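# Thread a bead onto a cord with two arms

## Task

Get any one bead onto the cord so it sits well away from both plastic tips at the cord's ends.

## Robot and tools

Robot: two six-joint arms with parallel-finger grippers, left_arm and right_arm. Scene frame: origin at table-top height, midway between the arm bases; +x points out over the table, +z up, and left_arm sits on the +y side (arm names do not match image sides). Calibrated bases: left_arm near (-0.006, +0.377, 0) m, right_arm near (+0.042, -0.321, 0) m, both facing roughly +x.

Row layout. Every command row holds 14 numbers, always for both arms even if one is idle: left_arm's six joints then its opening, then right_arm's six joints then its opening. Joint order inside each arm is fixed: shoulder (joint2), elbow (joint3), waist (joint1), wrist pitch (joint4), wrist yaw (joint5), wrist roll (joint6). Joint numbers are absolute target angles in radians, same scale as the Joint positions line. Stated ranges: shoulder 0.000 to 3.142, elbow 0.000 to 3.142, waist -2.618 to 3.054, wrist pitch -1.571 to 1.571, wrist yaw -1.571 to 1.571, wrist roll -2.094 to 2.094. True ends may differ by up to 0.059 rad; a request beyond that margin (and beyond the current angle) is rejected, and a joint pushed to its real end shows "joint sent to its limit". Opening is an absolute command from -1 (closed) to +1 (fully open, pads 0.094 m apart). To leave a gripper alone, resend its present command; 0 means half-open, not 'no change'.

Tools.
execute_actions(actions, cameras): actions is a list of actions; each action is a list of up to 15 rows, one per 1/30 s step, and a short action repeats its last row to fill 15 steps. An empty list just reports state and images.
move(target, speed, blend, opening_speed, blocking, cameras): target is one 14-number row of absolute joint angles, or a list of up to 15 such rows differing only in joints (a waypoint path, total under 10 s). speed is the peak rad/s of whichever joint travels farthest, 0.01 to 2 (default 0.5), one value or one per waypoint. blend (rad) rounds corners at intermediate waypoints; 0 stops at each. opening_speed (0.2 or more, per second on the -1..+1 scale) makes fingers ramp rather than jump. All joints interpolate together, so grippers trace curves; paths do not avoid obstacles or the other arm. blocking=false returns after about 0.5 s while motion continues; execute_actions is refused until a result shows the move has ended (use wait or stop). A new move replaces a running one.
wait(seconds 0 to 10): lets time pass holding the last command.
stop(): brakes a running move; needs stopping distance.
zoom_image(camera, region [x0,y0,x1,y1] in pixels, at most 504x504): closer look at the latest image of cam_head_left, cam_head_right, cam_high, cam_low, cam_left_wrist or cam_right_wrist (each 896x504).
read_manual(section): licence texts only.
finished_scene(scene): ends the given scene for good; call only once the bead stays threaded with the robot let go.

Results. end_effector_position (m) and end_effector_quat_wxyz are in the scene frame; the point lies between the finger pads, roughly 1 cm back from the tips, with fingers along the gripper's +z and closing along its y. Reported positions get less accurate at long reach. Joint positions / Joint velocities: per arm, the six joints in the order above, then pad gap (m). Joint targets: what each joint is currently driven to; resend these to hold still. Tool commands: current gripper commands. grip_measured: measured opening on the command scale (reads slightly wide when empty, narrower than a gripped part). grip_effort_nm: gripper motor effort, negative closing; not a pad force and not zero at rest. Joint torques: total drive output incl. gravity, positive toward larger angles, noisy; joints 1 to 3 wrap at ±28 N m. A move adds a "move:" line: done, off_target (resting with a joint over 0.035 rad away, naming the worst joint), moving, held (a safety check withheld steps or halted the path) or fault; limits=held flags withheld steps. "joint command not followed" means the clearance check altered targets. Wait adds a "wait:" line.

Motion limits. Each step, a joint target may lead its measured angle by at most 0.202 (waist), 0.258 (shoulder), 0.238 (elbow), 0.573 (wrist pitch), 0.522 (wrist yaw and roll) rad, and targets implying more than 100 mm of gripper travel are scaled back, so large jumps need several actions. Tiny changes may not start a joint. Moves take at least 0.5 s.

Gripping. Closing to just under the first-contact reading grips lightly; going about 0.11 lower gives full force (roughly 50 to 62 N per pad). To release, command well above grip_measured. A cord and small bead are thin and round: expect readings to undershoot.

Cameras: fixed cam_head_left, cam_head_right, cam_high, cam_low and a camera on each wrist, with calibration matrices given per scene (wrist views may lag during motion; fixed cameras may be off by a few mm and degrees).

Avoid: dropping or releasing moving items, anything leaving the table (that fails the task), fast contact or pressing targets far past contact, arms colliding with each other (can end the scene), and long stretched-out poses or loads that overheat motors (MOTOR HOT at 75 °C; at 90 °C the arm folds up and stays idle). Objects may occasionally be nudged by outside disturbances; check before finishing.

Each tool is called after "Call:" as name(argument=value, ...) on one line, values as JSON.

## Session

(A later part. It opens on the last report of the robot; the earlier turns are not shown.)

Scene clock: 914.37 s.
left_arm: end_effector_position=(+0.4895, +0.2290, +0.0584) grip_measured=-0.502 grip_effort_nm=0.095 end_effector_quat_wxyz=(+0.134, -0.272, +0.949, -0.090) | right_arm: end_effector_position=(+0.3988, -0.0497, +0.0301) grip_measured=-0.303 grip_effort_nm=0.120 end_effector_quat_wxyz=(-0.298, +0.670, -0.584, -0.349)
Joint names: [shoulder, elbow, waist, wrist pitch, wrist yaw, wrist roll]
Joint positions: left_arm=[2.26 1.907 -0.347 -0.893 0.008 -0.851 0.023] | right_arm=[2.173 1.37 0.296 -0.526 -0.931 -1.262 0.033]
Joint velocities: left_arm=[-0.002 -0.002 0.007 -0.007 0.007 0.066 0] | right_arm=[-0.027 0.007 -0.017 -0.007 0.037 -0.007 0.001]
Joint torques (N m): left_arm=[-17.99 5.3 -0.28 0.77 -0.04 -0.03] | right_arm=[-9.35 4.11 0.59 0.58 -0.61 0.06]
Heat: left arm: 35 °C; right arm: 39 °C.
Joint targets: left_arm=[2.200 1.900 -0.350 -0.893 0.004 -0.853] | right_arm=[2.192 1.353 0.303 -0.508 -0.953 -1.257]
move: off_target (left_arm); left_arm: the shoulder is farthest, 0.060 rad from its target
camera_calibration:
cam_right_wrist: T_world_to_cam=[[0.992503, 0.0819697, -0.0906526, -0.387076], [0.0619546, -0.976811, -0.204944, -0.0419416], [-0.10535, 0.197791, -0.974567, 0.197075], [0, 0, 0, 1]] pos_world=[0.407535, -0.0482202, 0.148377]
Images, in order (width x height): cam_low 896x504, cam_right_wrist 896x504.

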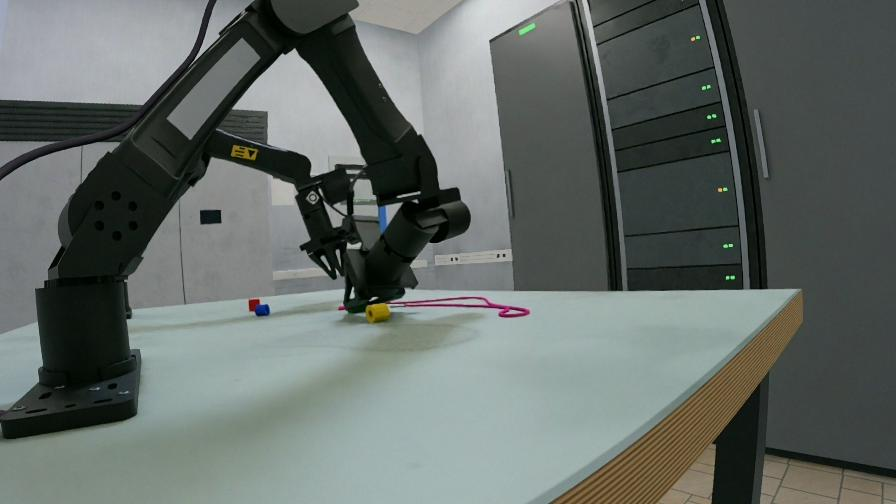

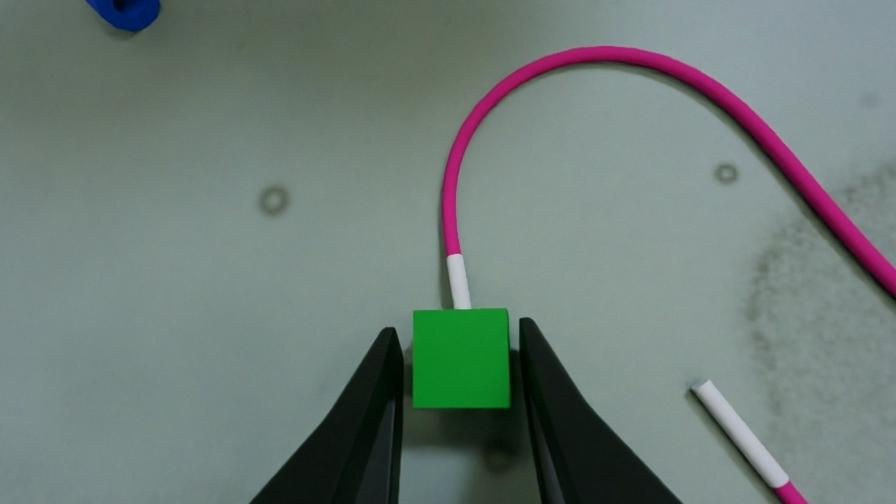

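Call:
move(target=[2.2,1.9,-0.35,-0.893,0.004,-0.853,-0.5,2.192,1.353,0.303,-0.508,-0.953,-1.257,-0.68], opening_speed=0.25, cameras=["cam_right_wrist","cam_left_wrist"])

Scene clock: 920.17 s.
left_arm: end_effector_position=(+0.4895, +0.2290, +0.0584) grip_measured=-0.502 grip_effort_nm=0.090 end_effector_quat_wxyz=(+0.134, -0.272, +0.949, -0.090) | right_arm: end_effector_position=(+0.3990, -0.0495, +0.0303) grip_measured=-0.526 grip_effort_nm=-1.057 end_effector_quat_wxyz=(-0.298, +0.670, -0.584, -0.349)
Joint names: [shoulder, elbow, waist, wrist pitch, wrist yaw, wrist roll]
Joint positions: left_arm=[2.26 1.907 -0.347 -0.893 0.008 -0.851 0.023] | right_arm=[2.173 1.37 0.296 -0.524 -0.933 -1.261 0.022]
Joint velocities: left_arm=[-0.012 -0.017 0.002 -0.022 -0.051 -0.022 0] | right_arm=[-0.007 -0.022 -0.012 0.037 0.095 -0.007 -0.001]
Joint torques (N m): left_arm=[-17.99 5.29 -0.28 0.77 -0.04 -0.03] | right_arm=[-9.42 4.14 0.62 0.6 -0.64 0.05]
Heat: left arm: 35 °C; right arm: 39 °C.
Joint targets: left_arm=[2.200 1.900 -0.350 -0.893 0.004 -0.853] | right_arm=[2.192 1.353 0.303 -0.508 -0.953 -1.257]
move: off_target (left_arm); left_arm: the shoulder is farthest, 0.060 rad from its target
camera_calibration:
cam_left_wrist: T_world_to_cam=[[0.382279, -0.897962, 0.218006, 0.010199], [-0.848504, -0.24769, 0.467644, 0.470631], [-0.365929, -0.36375, -0.856611, 0.425541], [0, 0, 0, 1]] pos_world=[0.551151, 0.280519, 0.142212]
cam_right_wrist: T_world_to_cam=[[0.99256, 0.0819355, -0.0900597, -0.387284], [0.0618905, -0.976524, -0.206328, -0.0416429], [-0.104851, 0.199219, -0.974329, 0.197139], [0, 0, 0, 1]] pos_world=[0.407651, -0.0482068, 0.148607]
Images, in order (width x height): cam_left_wrist 896x504, cam_right_wrist 896x504.

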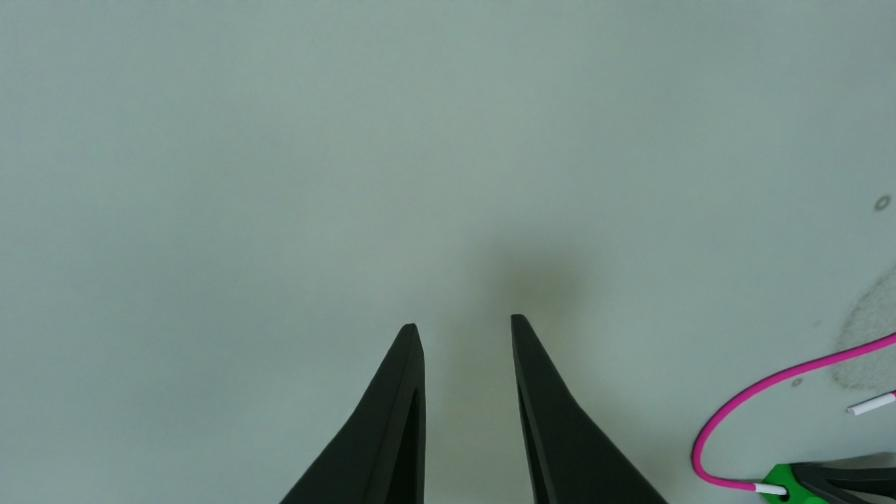

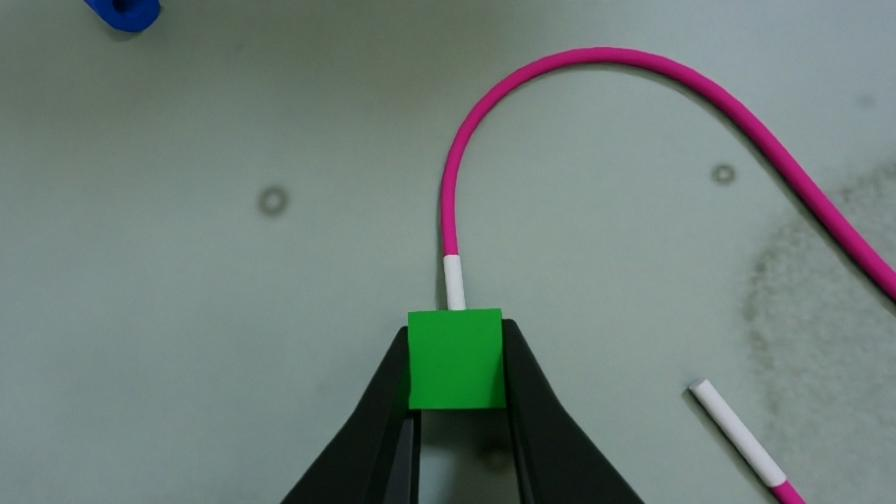

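Call:
move(target=[[2.2,1.95,-0.45,-0.95,0.0,-2.06,-0.5,2.192,1.353,0.303,-0.508,-0.953,-1.257,-0.68],[2.27,1.90,-0.764,-0.86,0.0,-2.06,-0.5,2.192,1.353,0.303,-0.508,-0.953,-1.257,-0.68]], speed=[0.8,0.4], cameras=["cam_right_wrist","cam_left_wrist"])

Scene clock: 947.50 s.
left_arm: end_effector_position=(+0.3891, +0.0346, +0.0601) grip_measured=-0.502 grip_effort_nm=0.085 end_effector_quat_wxyz=(+0.028, -0.612, +0.771, -0.172) | right_arm: end_effector_position=(+0.3990, -0.0495, +0.0303) grip_measured=-0.526 grip_effort_nm=-1.057 end_effector_quat_wxyz=(-0.298, +0.670, -0.584, -0.349)
Joint names: [shoulder, elbow, waist, wrist pitch, wrist yaw, wrist roll]
Joint positions: left_arm=[2.26 1.906 -0.77 -0.867 0.008 -2.057 0.023] | right_arm=[2.173 1.37 0.296 -0.524 -0.933 -1.261 0.022]
Joint velocities: left_arm=[-0.017 0.002 0.007 -0.037 0.051 0.037 0.001] | right_arm=[-0.002 -0.007 -0.012 0.037 0.051 -0.051 0]
Joint torques (N m): left_arm=[-11.89 5.41 0.49 0.88 -0.08 -0.04] | right_arm=[-9.4 4.19 0.58 0.6 -0.61 0.03]
Heat: left arm: 35 °C; right arm: 40 °C.
Joint targets: left_arm=[2.270 1.900 -0.764 -0.860 0.000 -2.060] | right_arm=[2.192 1.353 0.303 -0.508 -0.953 -1.257]
move: done
camera_calibration:
cam_left_wrist: T_world_to_cam=[[0.894398, -0.312281, 0.320208, -0.352042], [-0.443233, -0.522818, 0.728152, 0.172708], [-0.0599775, -0.793185, -0.60602, 0.200389], [0, 0, 0, 1]] pos_world=[0.403434, 0.139304, 0.108409]
cam_right_wrist: T_world_to_cam=[[0.99256, 0.0819355, -0.0900597, -0.387284], [0.0618905, -0.976524, -0.206328, -0.0416429], [-0.104851, 0.199219, -0.974329, 0.197139], [0, 0, 0, 1]] pos_world=[0.407651, -0.0482068, 0.148607]
Images, in order (width x height): cam_left_wrist 896x504, cam_right_wrist 896x504.

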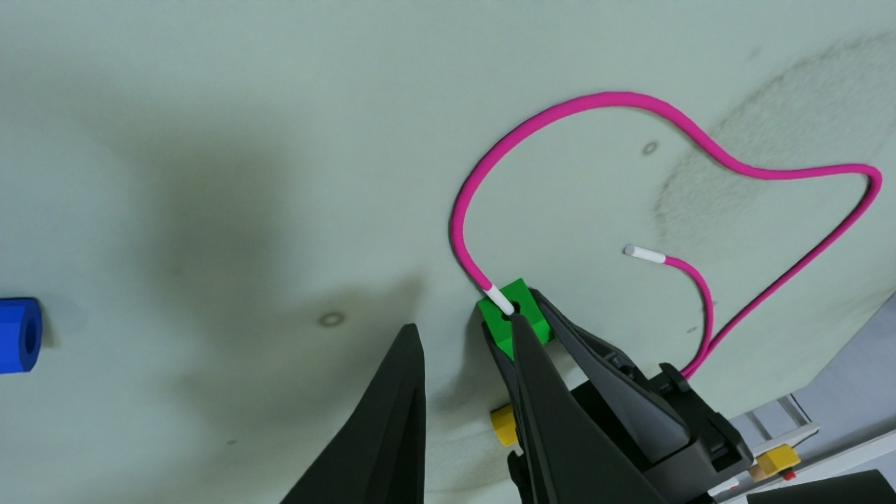

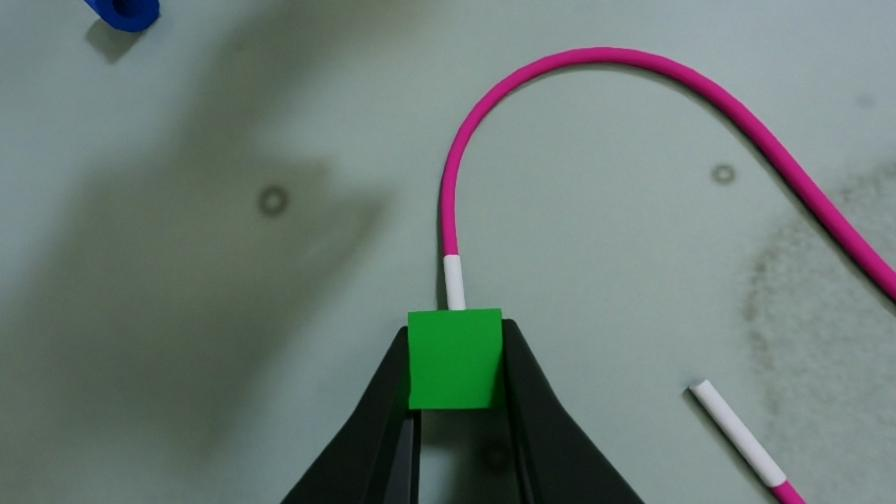

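Call:
move(target=[2.382,2.015,-0.791,-0.845,0.0,-2.06,-0.5,2.192,1.353,0.303,-0.508,-0.953,-1.257,-0.68], speed=0.15, cameras=["cam_left_wrist"])

Scene clock: 967.90 s.
left_arm: end_effector_position=(+0.3977, +0.0169, +0.0386) grip_measured=-0.502 grip_effort_nm=0.090 end_effector_quat_wxyz=(+0.027, -0.607, +0.776, -0.171) | right_arm: end_effector_position=(+0.3990, -0.0495, +0.0303) grip_measured=-0.526 grip_effort_nm=-1.053 end_effector_quat_wxyz=(-0.298, +0.670, -0.584, -0.349)
Joint names: [shoulder, elbow, waist, wrist pitch, wrist yaw, wrist roll]
Joint positions: left_arm=[2.357 1.985 -0.784 -0.851 0.008 -2.057 0.023] | right_arm=[2.173 1.37 0.296 -0.524 -0.933 -1.261 0.022]
Joint velocities: left_arm=[0.002 -0.007 -0.022 0.022 0.007 0.007 0] | right_arm=[-0.012 -0.002 -0.012 -0.066 -0.007 0.081 0.001]
Joint torques (N m): left_arm=[-11.32 8.18 -0.53 0.85 -0.09 -0.04] | right_arm=[-9.42 4.12 0.55 0.6 -0.62 0.05]
Heat: left arm: 34 °C; right arm: 40 °C.
Joint targets: left_arm=[2.382 2.015 -0.791 -0.845 0.000 -2.060] | right_arm=[2.192 1.353 0.303 -0.508 -0.953 -1.257]
move: done
camera_calibration:
cam_left_wrist: T_world_to_cam=[[0.890104, -0.325026, 0.319488, -0.356394], [-0.4501, -0.5168, 0.728236, 0.185475], [-0.0715842, -0.792008, -0.6063, 0.178392], [0, 0, 0, 1]] pos_world=[0.41348, 0.121305, 0.0869529]
Images, in order (width x height): cam_left_wrist 896x504.

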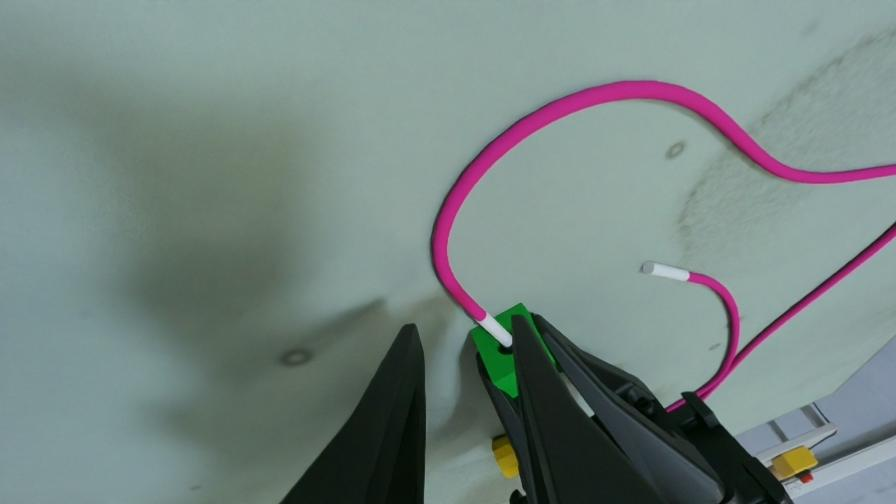

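Call:
move(target=[2.381,1.897,-0.789,-0.75,0.0,-2.06,-0.5,2.192,1.353,0.303,-0.508,-0.953,-1.257,-0.68], speed=0.1, cameras=["cam_left_wrist","cam_right_wrist"])

Scene clock: 978.27 s.
left_arm: end_effector_position=(+0.3968, +0.0176, +0.0189) grip_measured=-0.502 grip_effort_nm=0.090 end_effector_quat_wxyz=(+0.028, -0.606, +0.775, -0.177) | right_arm: end_effector_position=(+0.3990, -0.0495, +0.0303) grip_measured=-0.526 grip_effort_nm=-1.053 end_effector_quat_wxyz=(-0.298, +0.670, -0.584, -0.349)
Joint names: [shoulder, elbow, waist, wrist pitch, wrist yaw, wrist roll]
Joint positions: left_arm=[2.357 1.902 -0.784 -0.757 0.008 -2.057 0.023] | right_arm=[2.173 1.37 0.296 -0.524 -0.933 -1.261 0.022]
Joint velocities: left_arm=[0.002 -0.012 0.002 0.037 -0.007 -0.007 0] | right_arm=[-0.002 -0.012 -0.022 -0.051 0.007 -0.022 0.001]
Joint torques (N m): left_arm=[-11.33 5.42 -0.39 0.87 -0.09 -0.03] | right_arm=[-9.37 4.11 0.59 0.57 -0.62 0.04]
Heat: left arm: 33 °C; right arm: 40 °C.
Joint targets: left_arm=[2.381 1.897 -0.789 -0.750 0.000 -2.060] | right_arm=[2.192 1.353 0.303 -0.508 -0.953 -1.257]
move: done
camera_calibration:
cam_left_wrist: T_world_to_cam=[[0.887519, -0.322722, 0.328878, -0.348295], [-0.455908, -0.511625, 0.728277, 0.202071], [-0.066769, -0.796298, -0.601209, 0.165022], [0, 0, 0, 1]] pos_world=[0.412263, 0.122389, 0.0665953]
cam_right_wrist: T_world_to_cam=[[0.99256, 0.0819355, -0.0900597, -0.387284], [0.0618905, -0.976524, -0.206328, -0.0416429], [-0.104851, 0.199219, -0.974329, 0.197139], [0, 0, 0, 1]] pos_world=[0.407651, -0.0482068, 0.148607]
Images, in order (width x height): cam_left_wrist 896x504, cam_right_wrist 896x504.

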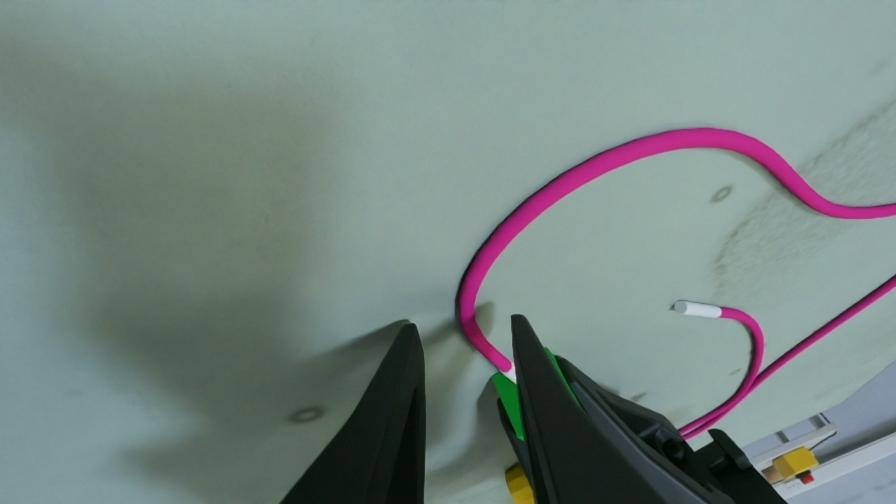

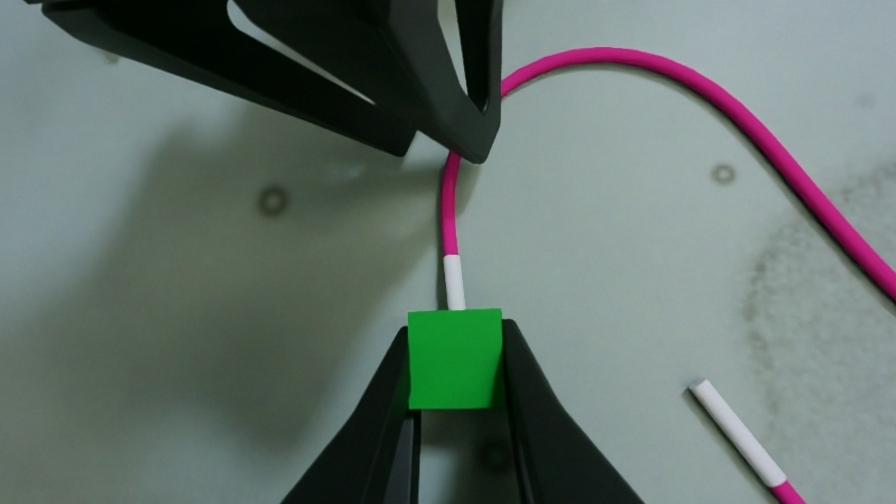

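Call:
move(target=[2.385,1.873,-0.789,-0.722,0.0,-2.06,-0.5,2.192,1.353,0.303,-0.508,-0.953,-1.257,-0.68], speed=0.06, cameras=["cam_left_wrist","cam_right_wrist"])

Call:
zoom_image(camera="cam_left_wrist", region=[370, 220, 590, 440])

Scene clock: 984.97 s.
left_arm: end_effector_position=(+0.3983, +0.0163, +0.0160) grip_measured=-0.502 grip_effort_nm=0.090 end_effector_quat_wxyz=(+0.029, -0.606, +0.774, -0.183) | right_arm: end_effector_position=(+0.3990, -0.0495, +0.0303) grip_measured=-0.526 grip_effort_nm=-1.053 end_effector_quat_wxyz=(-0.298, +0.670, -0.584, -0.349)
Joint names: [shoulder, elbow, waist, wrist pitch, wrist yaw, wrist roll]
Joint positions: left_arm=[2.357 1.885 -0.784 -0.728 0.008 -2.058 0.023] | right_arm=[2.173 1.37 0.296 -0.524 -0.933 -1.261 0.022]
Joint velocities: left_arm=[-0.012 -0.017 -0.012 -0.007 -0.022 0.051 -0.001] | right_arm=[-0.037 0.002 -0.012 -0.007 -0.022 -0.007 -0.001]
Joint torques (N m): left_arm=[-11 4.82 -0.39 0.88 -0.08 -0.04] | right_arm=[-9.37 4.15 0.58 0.57 -0.62 0.04]
Heat: left arm: 33 °C; right arm: 40 °C.
Joint targets: left_arm=[2.385 1.873 -0.789 -0.722 0.000 -2.060] | right_arm=[2.192 1.353 0.303 -0.508 -0.953 -1.257]
move: done
camera_calibration:
cam_left_wrist: T_world_to_cam=[[0.884521, -0.319573, 0.339845, -0.348131], [-0.462505, -0.505617, 0.728313, 0.206726], [-0.0609179, -0.801389, -0.595033, 0.159957], [0, 0, 0, 1]] pos_world=[0.413286, 0.121458, 0.0629287]
cam_right_wrist: T_world_to_cam=[[0.99256, 0.0819355, -0.0900597, -0.387284], [0.0618905, -0.976524, -0.206328, -0.0416429], [-0.104851, 0.199219, -0.974329, 0.197139], [0, 0, 0, 1]] pos_world=[0.407651, -0.0482068, 0.148607]
Images, in order (width x height): cam_left_wrist 896x504, cam_right_wrist 896x504.

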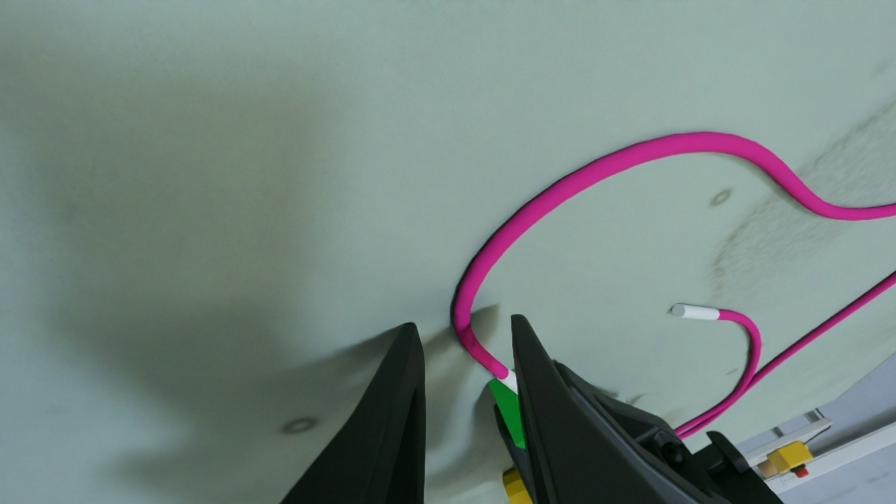

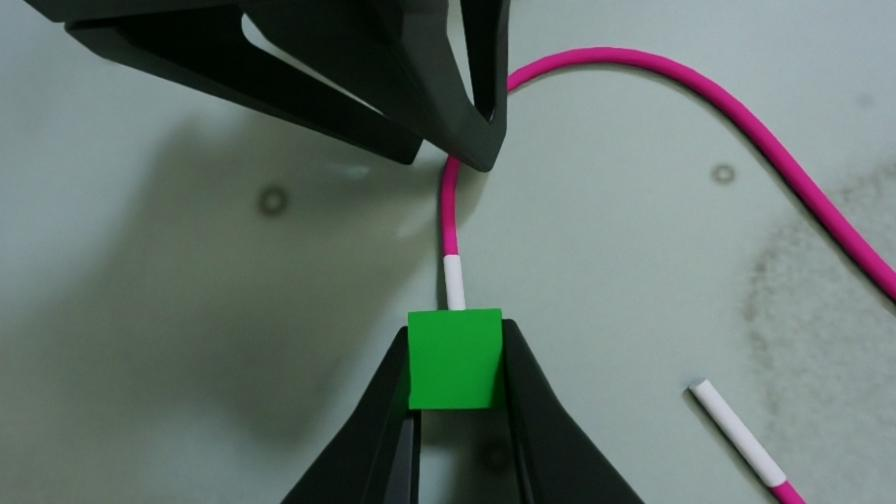

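Scaled by 2.291 from the camera's 896x504 image, which has a finer 1280x720 frame.

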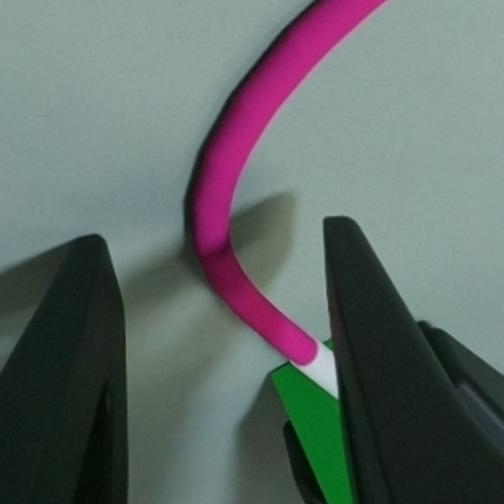

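Call:
move(target=[2.385,1.853,-0.789,-0.695,0.0,-2.06,-0.5,2.192,1.353,0.303,-0.508,-0.953,-1.257,-0.68], speed=0.1, cameras=["cam_left_wrist","cam_right_wrist"])

Scene clock: 1025.00 s.
left_arm: end_effector_position=(+0.4016, +0.0134, +0.0155) grip_measured=-0.502 grip_effort_nm=0.085 end_effector_quat_wxyz=(+0.031, -0.605, +0.772, -0.193) | right_arm: end_effector_position=(+0.3990, -0.0495, +0.0303) grip_measured=-0.526 grip_effort_nm=-1.057 end_effector_quat_wxyz=(-0.298, +0.670, -0.584, -0.349)
Joint names: [shoulder, elbow, waist, wrist pitch, wrist yaw, wrist roll]
Joint positions: left_arm=[2.357 1.875 -0.784 -0.696 0.008 -2.058 0.023] | right_arm=[2.173 1.37 0.296 -0.524 -0.933 -1.261 0.022]
Joint velocities: left_arm=[-0.012 0.002 0.012 -0.022 0.022 0.037 0] | right_arm=[0.017 0.007 -0.017 -0.022 -0.007 0.037 0]
Joint torques (N m): left_arm=[-11.02 4.21 -0.39 0.86 -0.09 -0.03] | right_arm=[-9.4 4.07 0.57 0.58 -0.61 0.04]
Heat: left arm: 32 °C; right arm: 39 °C.
Joint targets: left_arm=[2.385 1.853 -0.789 -0.695 0.000 -2.060] | right_arm=[2.192 1.353 0.303 -0.508 -0.953 -1.257]
move: done
camera_calibration:
cam_left_wrist: T_world_to_cam=[[0.87885, -0.314521, 0.358746, -0.349889], [-0.474327, -0.495085, 0.727946, 0.211751], [-0.0513441, -0.809918, -0.584291, 0.153606], [0, 0, 0, 1]] pos_world=[0.415826, 0.119195, 0.0611289]
cam_right_wrist: T_world_to_cam=[[0.99256, 0.0819355, -0.0900597, -0.387284], [0.0618905, -0.976524, -0.206328, -0.0416429], [-0.104851, 0.199219, -0.974329, 0.197139], [0, 0, 0, 1]] pos_world=[0.407651, -0.0482068, 0.148607]
Images, in order (width x height): cam_left_wrist 896x504, cam_right_wrist 896x504.

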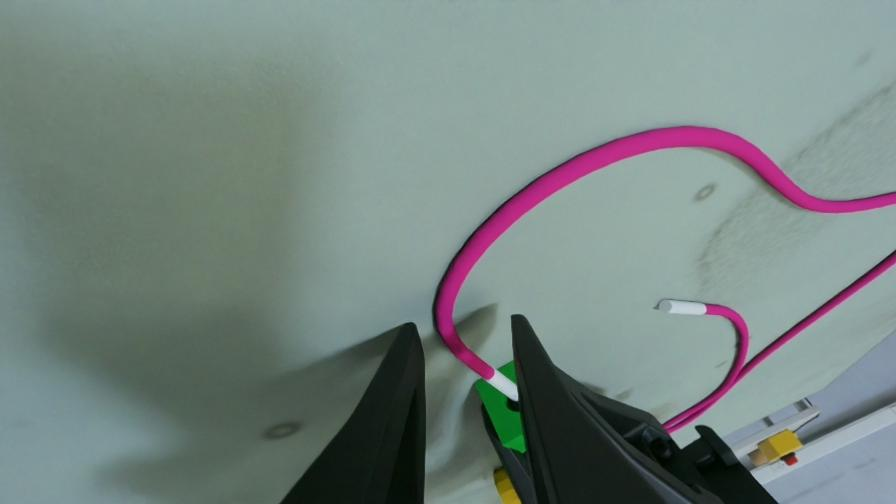

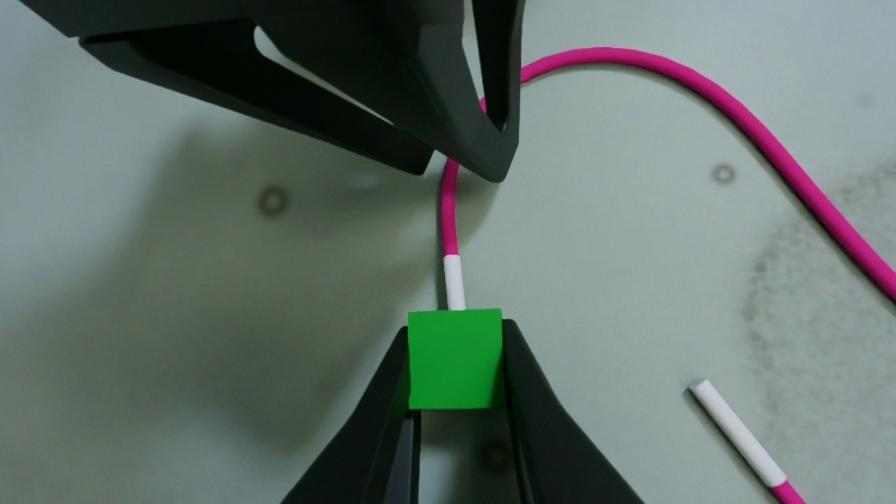

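Call:
move(target=[2.396,1.853,-0.789,-0.695,0.0,-2.06,-0.5,2.192,1.353,0.303,-0.508,-0.953,-1.257,-0.68], speed=0.1, cameras=[])

Call:
move(target=[2.396,1.853,-0.789,-0.695,0.0,-2.06,-1,2.192,1.353,0.303,-0.508,-0.953,-1.257,-0.68], speed=0.1, opening_speed=0.25, cameras=["cam_left_wrist","cam_right_wrist"])

Scene clock: 1035.20 s.
left_arm: end_effector_position=(+0.4017, +0.0133, +0.0154) grip_measured=-0.502 grip_effort_nm=0.090 end_effector_quat_wxyz=(+0.031, -0.604, +0.772, -0.193) | right_arm: end_effector_position=(+0.3990, -0.0495, +0.0303) grip_measured=-0.526 grip_effort_nm=-1.053 end_effector_quat_wxyz=(-0.298, +0.670, -0.584, -0.349)
Joint names: [shoulder, elbow, waist, wrist pitch, wrist yaw, wrist roll]
Joint positions: left_arm=[2.357 1.875 -0.784 -0.695 0.008 -2.058 0.023] | right_arm=[2.173 1.37 0.296 -0.524 -0.933 -1.261 0.022]
Joint velocities: left_arm=[-0.002 -0.002 0.002 0.007 -0.066 -0.037 0] | right_arm=[-0.007 -0.007 -0.012 -0.051 0.081 -0.051 0.001]
Joint torques (N m): left_arm=[-10.1 4.18 -0.38 0.86 -0.09 -0.03] | right_arm=[-9.35 4.12 0.61 0.57 -0.61 0.03]
Heat: left arm: 33 °C; right arm: 39 °C.
Joint targets: left_arm=[2.396 1.853 -0.789 -0.695 0.000 -2.060] | right_arm=[2.192 1.353 0.303 -0.508 -0.953 -1.257]
move: off_target (left_arm); left_arm: the shoulder is farthest, 0.039 rad from its target
No camera images: "cameras" was empty.

Scene clock: 1037.40 s.
left_arm: end_effector_position=(+0.4001, +0.0137, +0.0131) grip_measured=-0.988 grip_effort_nm=-0.657 end_effector_quat_wxyz=(+0.028, -0.605, +0.772, -0.192) | right_arm: end_effector_position=(+0.3990, -0.0495, +0.0303) grip_measured=-0.526 grip_effort_nm=-1.053 end_effector_quat_wxyz=(-0.298, +0.670, -0.584, -0.349)
Joint names: [shoulder, elbow, waist, wrist pitch, wrist yaw, wrist roll]
Joint positions: left_arm=[2.357 1.867 -0.784 -0.691 0.012 -2.059 0.001] | right_arm=[2.173 1.37 0.296 -0.524 -0.933 -1.261 0.022]
Joint velocities: left_arm=[-0.012 0.002 -0.017 -0.022 -0.007 -0.022 0] | right_arm=[-0.012 -0.022 -0.002 -0.051 0.081 0.037 -0.001]
Joint torques (N m): left_arm=[-10.09 4.78 -0.39 0.82 -0.12 -0.02] | right_arm=[-9.39 4.14 0.57 0.59 -0.59 0.05]
Heat: left arm: 33 °C; right arm: 39 °C.
Joint targets: left_arm=[2.396 1.853 -0.789 -0.695 0.000 -2.060] | right_arm=[2.192 1.353 0.303 -0.508 -0.953 -1.257]
move: off_target (left_arm); left_arm: the shoulder is farthest, 0.039 rad from its target
camera_calibration:
cam_left_wrist: T_world_to_cam=[[0.880472, -0.315017, 0.354306, -0.34823], [-0.470874, -0.494059, 0.730878, 0.211498], [-0.0551909, -0.810352, -0.583339, 0.153928], [0, 0, 0, 1]] pos_world=[0.414692, 0.11953, 0.0585929]
cam_right_wrist: T_world_to_cam=[[0.99256, 0.0819355, -0.0900597, -0.387284], [0.0618905, -0.976524, -0.206328, -0.0416429], [-0.104851, 0.199219, -0.974329, 0.197139], [0, 0, 0, 1]] pos_world=[0.407651, -0.0482068, 0.148607]
Images, in order (width x height): cam_left_wrist 896x504, cam_right_wrist 896x504.

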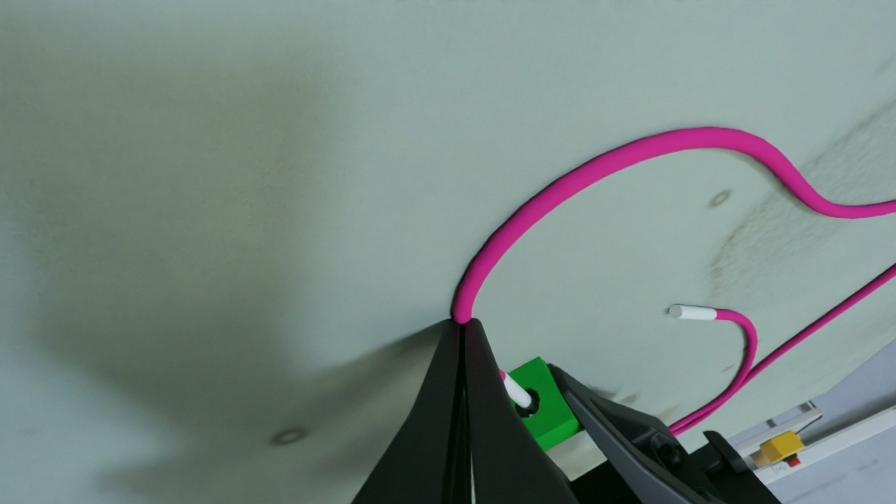

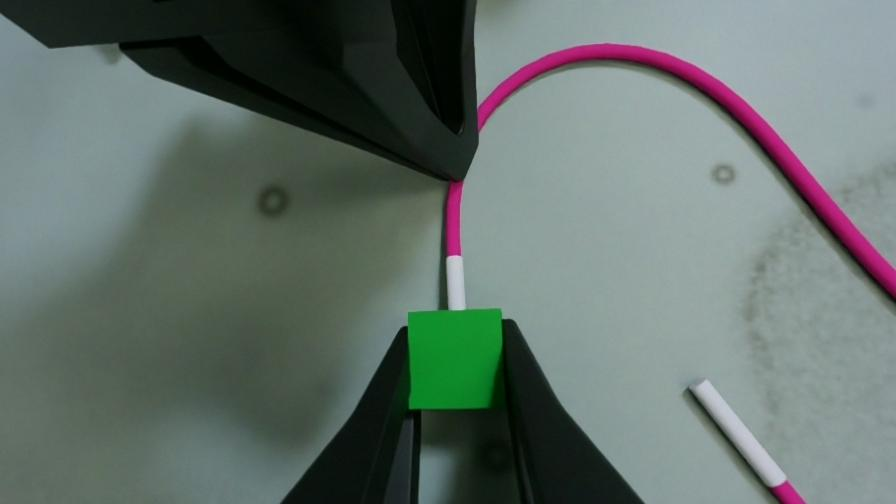

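Call:
move(target=[2.335,1.853,-0.789,-0.695,0.0,-2.06,-1,2.192,1.353,0.303,-0.508,-0.953,-1.257,-0.68], speed=0.1, cameras=["cam_left_wrist","cam_right_wrist"])

Scene clock: 1050.80 s.
left_arm: end_effector_position=(+0.4001, +0.0137, +0.0131) grip_measured=-0.988 grip_effort_nm=-0.667 end_effector_quat_wxyz=(+0.028, -0.605, +0.772, -0.192) | right_arm: end_effector_position=(+0.3990, -0.0495, +0.0303) grip_measured=-0.526 grip_effort_nm=-1.057 end_effector_quat_wxyz=(-0.298, +0.670, -0.584, -0.349)
Joint names: [shoulder, elbow, waist, wrist pitch, wrist yaw, wrist roll]
Joint positions: left_arm=[2.357 1.867 -0.784 -0.691 0.012 -2.059 0.001] | right_arm=[2.173 1.37 0.296 -0.524 -0.933 -1.261 0.022]
Joint velocities: left_arm=[0.012 -0.012 0.017 0.007 0.037 -0.051 0] | right_arm=[0.002 -0.017 0.002 -0.022 0.051 0.007 -0.001]
Joint torques (N m): left_arm=[-15.16 4.77 -0.38 0.82 -0.11 -0.03] | right_arm=[-9.37 4.11 0.57 0.58 -0.63 0.06]
Heat: left arm: 32 °C; right arm: 39 °C.
Joint targets: left_arm=[2.335 1.853 -0.789 -0.695 0.000 -2.060] | right_arm=[2.192 1.353 0.303 -0.508 -0.953 -1.257]
move: done
camera_calibration:
cam_left_wrist: T_world_to_cam=[[0.880472, -0.315017, 0.354306, -0.34823], [-0.470874, -0.494059, 0.730878, 0.211498], [-0.0551909, -0.810352, -0.583339, 0.153928], [0, 0, 0, 1]] pos_world=[0.414692, 0.11953, 0.0585929]
cam_right_wrist: T_world_to_cam=[[0.99256, 0.0819355, -0.0900597, -0.387284], [0.0618905, -0.976524, -0.206328, -0.0416429], [-0.104851, 0.199219, -0.974329, 0.197139], [0, 0, 0, 1]] pos_world=[0.407651, -0.0482068, 0.148607]
Images, in order (width x height): cam_left_wrist 896x504, cam_right_wrist 896x504.

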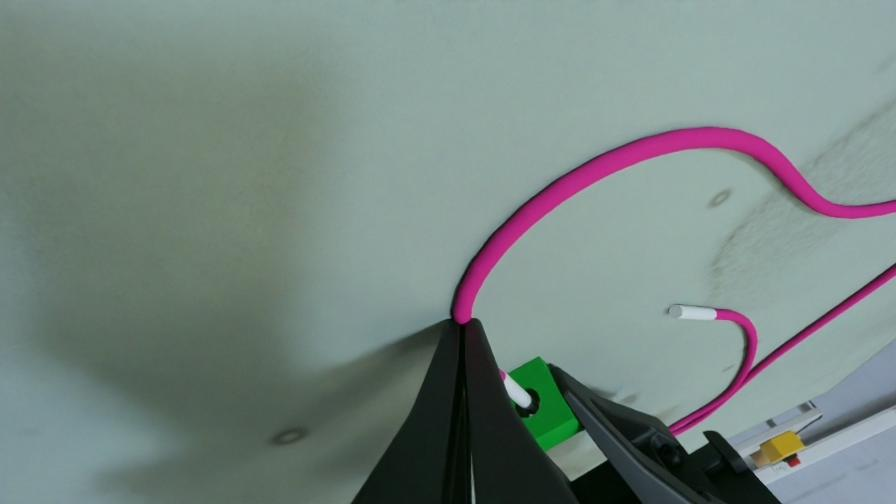

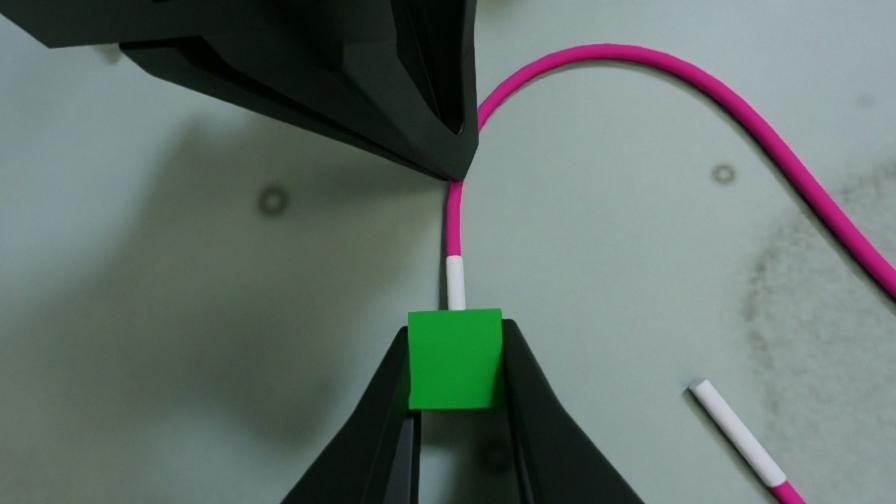

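Call:
move(target=[2.315,1.853,-0.789,-0.695,0.0,-2.06,-1,2.192,1.353,0.303,-0.508,-0.953,-1.257,-0.68], speed=0.1, cameras=["cam_left_wrist","cam_right_wrist"])

Scene clock: 1054.93 s.
left_arm: end_effector_position=(+0.4001, +0.0137, +0.0131) grip_measured=-0.988 grip_effort_nm=-0.662 end_effector_quat_wxyz=(+0.028, -0.605, +0.772, -0.192) | right_arm: end_effector_position=(+0.3990, -0.0495, +0.0303) grip_measured=-0.526 grip_effort_nm=-1.057 end_effector_quat_wxyz=(-0.298, +0.670, -0.584, -0.349)
Joint names: [shoulder, elbow, waist, wrist pitch, wrist yaw, wrist roll]
Joint positions: left_arm=[2.357 1.867 -0.784 -0.691 0.012 -2.059 0.001] | right_arm=[2.173 1.37 0.296 -0.524 -0.933 -1.261 0.022]
Joint velocities: left_arm=[0.002 0.002 -0.012 0.007 0.022 0.037 0] | right_arm=[-0.022 -0.007 -0.002 -0.051 -0.007 -0.022 0]
Joint torques (N m): left_arm=[-17.01 4.75 -0.4 0.82 -0.12 -0.03] | right_arm=[-9.29 4.14 0.53 0.58 -0.62 0.05]
Heat: left arm: 33 °C; right arm: 39 °C.
Joint targets: left_arm=[2.315 1.853 -0.789 -0.695 0.000 -2.060] | right_arm=[2.192 1.353 0.303 -0.508 -0.953 -1.257]
move: off_target (left_arm); left_arm: the shoulder is farthest, 0.042 rad from its target
camera_calibration:
cam_left_wrist: T_world_to_cam=[[0.880472, -0.315017, 0.354306, -0.34823], [-0.470874, -0.494059, 0.730878, 0.211498], [-0.0551909, -0.810352, -0.583339, 0.153928], [0, 0, 0, 1]] pos_world=[0.414692, 0.11953, 0.0585929]
cam_right_wrist: T_world_to_cam=[[0.99256, 0.0819355, -0.0900597, -0.387284], [0.0618905, -0.976524, -0.206328, -0.0416429], [-0.104851, 0.199219, -0.974329, 0.197139], [0, 0, 0, 1]] pos_world=[0.407651, -0.0482068, 0.148607]
Images, in order (width x height): cam_left_wrist 896x504, cam_right_wrist 896x504.

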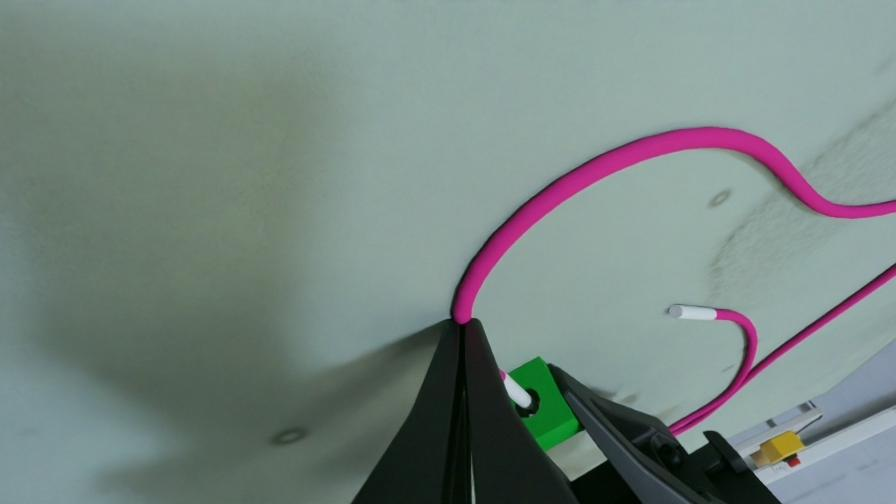

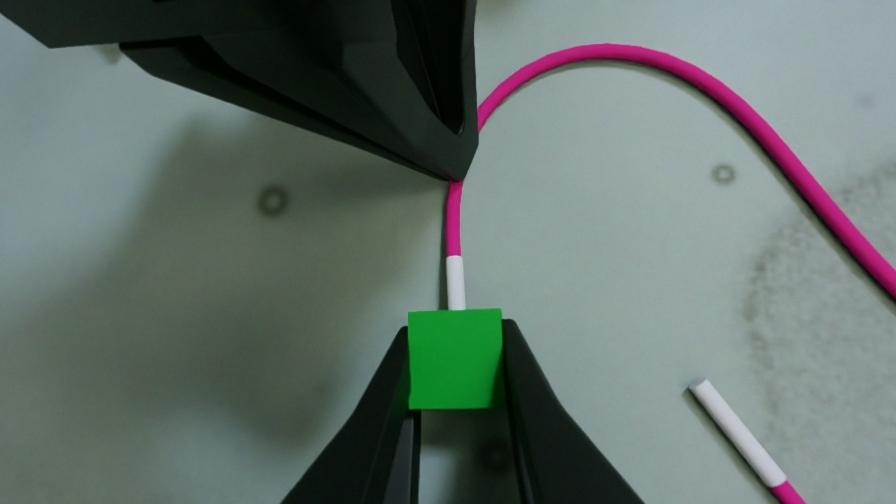

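Call:
move(target=[2.335,1.853,-0.806,-0.658,0.0,-2.06,-1,2.192,1.353,0.303,-0.508,-0.953,-1.257,-0.68], speed=0.1, cameras=["cam_left_wrist","cam_right_wrist"])

Scene clock: 1068.03 s.
left_arm: end_effector_position=(+0.3998, +0.0054, +0.0157) grip_measured=-0.997 grip_effort_nm=-0.139 end_effector_quat_wxyz=(+0.030, -0.598, +0.774, -0.204) | right_arm: end_effector_position=(+0.3990, -0.0495, +0.0303) grip_measured=-0.526 grip_effort_nm=-1.057 end_effector_quat_wxyz=(-0.298, +0.670, -0.584, -0.349)
Joint names: [shoulder, elbow, waist, wrist pitch, wrist yaw, wrist roll]
Joint positions: left_arm=[2.354 1.862 -0.797 -0.663 0.01 -2.059 0] | right_arm=[2.173 1.37 0.296 -0.524 -0.933 -1.261 0.022]
Joint velocities: left_arm=[-0.002 0.002 -0.017 -0.037 -0.095 -0.022 0] | right_arm=[0.012 -0.012 0.002 -0.022 -0.007 0.022 0]
Joint torques (N m): left_arm=[-14.94 5.16 -0.77 0.96 -0.1 -0.02] | right_arm=[-9.4 4.11 0.55 0.58 -0.61 0.04]
Heat: left arm: 34 °C; right arm: 39 °C.
Joint targets: left_arm=[2.335 1.853 -0.806 -0.658 0.000 -2.060] | right_arm=[2.192 1.353 0.303 -0.508 -0.953 -1.257]
move: done
camera_calibration:
cam_left_wrist: T_world_to_cam=[[0.869362, -0.319163, 0.377285, -0.347358], [-0.491354, -0.476816, 0.728846, 0.213525], [-0.0527255, -0.819012, -0.571348, 0.147573], [0, 0, 0, 1]] pos_world=[0.414677, 0.111812, 0.0597417]
cam_right_wrist: T_world_to_cam=[[0.99256, 0.0819355, -0.0900597, -0.387284], [0.0618905, -0.976524, -0.206328, -0.0416429], [-0.104851, 0.199219, -0.974329, 0.197139], [0, 0, 0, 1]] pos_world=[0.407651, -0.0482068, 0.148607]
Images, in order (width x height): cam_left_wrist 896x504, cam_right_wrist 896x504.

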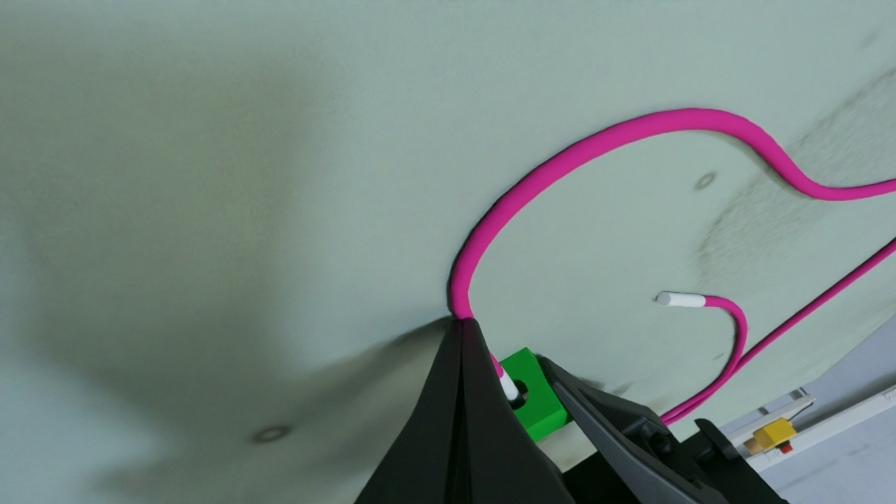

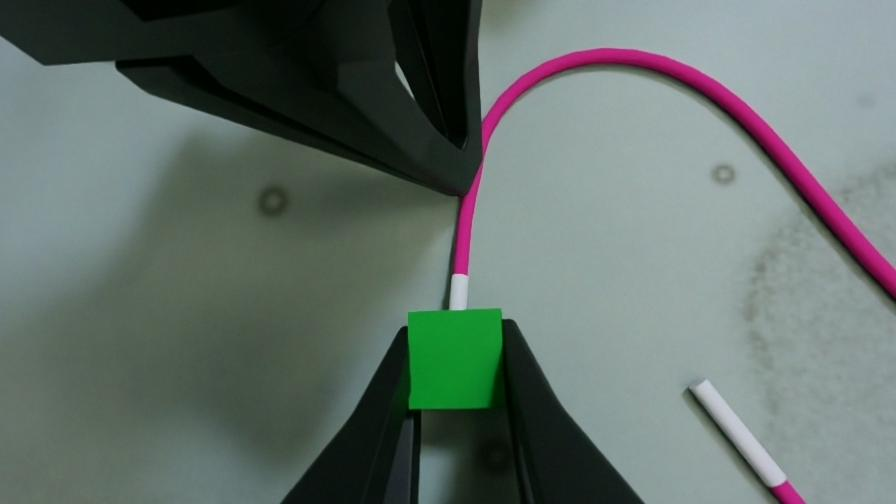

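Call:
move(target=[2.335,1.853,-0.806,-0.658,0.0,-2.06,-0.7,2.192,1.353,0.303,-0.508,-0.953,-1.257,-0.68], speed=0.1, cameras=["cam_left_wrist","cam_right_wrist"])

Scene clock: 1078.87 s.
left_arm: end_effector_position=(+0.3998, +0.0054, +0.0154) grip_measured=-0.702 grip_effort_nm=0.100 end_effector_quat_wxyz=(+0.030, -0.598, +0.774, -0.204) | right_arm: end_effector_position=(+0.3990, -0.0495, +0.0303) grip_measured=-0.526 grip_effort_nm=-1.057 end_effector_quat_wxyz=(-0.298, +0.670, -0.584, -0.349)
Joint names: [shoulder, elbow, waist, wrist pitch, wrist yaw, wrist roll]
Joint positions: left_arm=[2.354 1.861 -0.797 -0.662 0.01 -2.059 0.014] | right_arm=[2.173 1.37 0.296 -0.524 -0.933 -1.261 0.022]
Joint velocities: left_arm=[-0.007 -0.007 -0.002 -0.051 -0.037 0.007 -0.001] | right_arm=[0.007 -0.002 -0.002 0.066 -0.007 -0.081 -0.001]
Joint torques (N m): left_arm=[-14.94 5.23 -0.77 0.93 -0.1 -0.02] | right_arm=[-9.35 4.15 0.58 0.6 -0.61 0.05]
Heat: left arm: 36 °C; right arm: 39 °C.
Joint targets: left_arm=[2.335 1.853 -0.806 -0.658 0.000 -2.060] | right_arm=[2.192 1.353 0.303 -0.508 -0.953 -1.257]
move: done
camera_calibration:
cam_left_wrist: T_world_to_cam=[[0.869362, -0.319163, 0.377285, -0.347191], [-0.491354, -0.476816, 0.728846, 0.213725], [-0.0527255, -0.819012, -0.571348, 0.14745], [0, 0, 0, 1]] pos_world=[0.414624, 0.11186, 0.0594622]
cam_right_wrist: T_world_to_cam=[[0.99256, 0.0819355, -0.0900597, -0.387284], [0.0618905, -0.976524, -0.206328, -0.0416429], [-0.104851, 0.199219, -0.974329, 0.197139], [0, 0, 0, 1]] pos_world=[0.407651, -0.0482068, 0.148607]
Images, in order (width x height): cam_left_wrist 896x504, cam_right_wrist 896x504.

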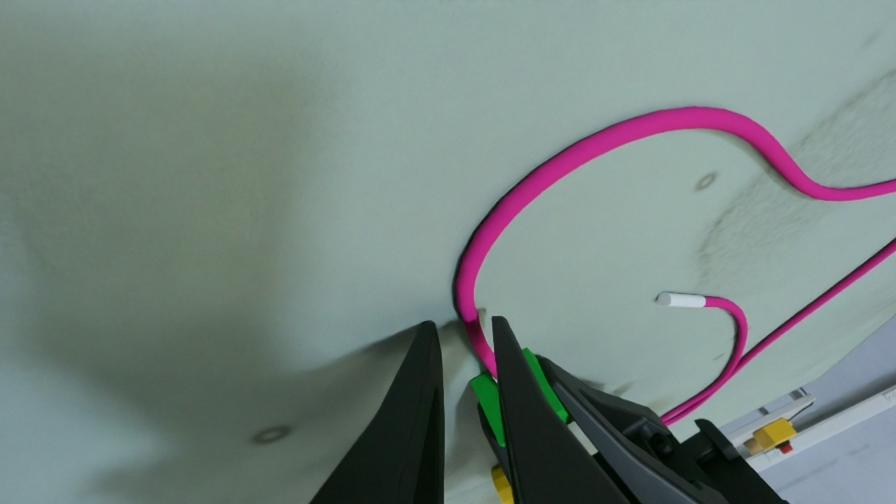

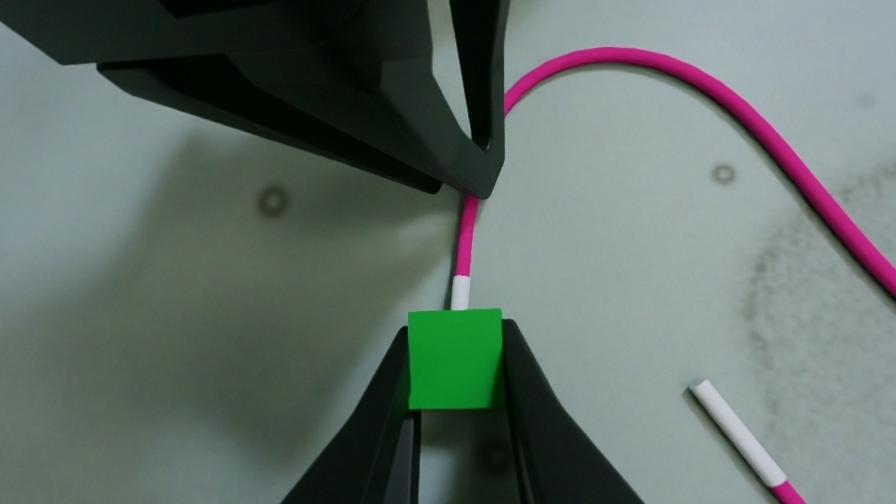

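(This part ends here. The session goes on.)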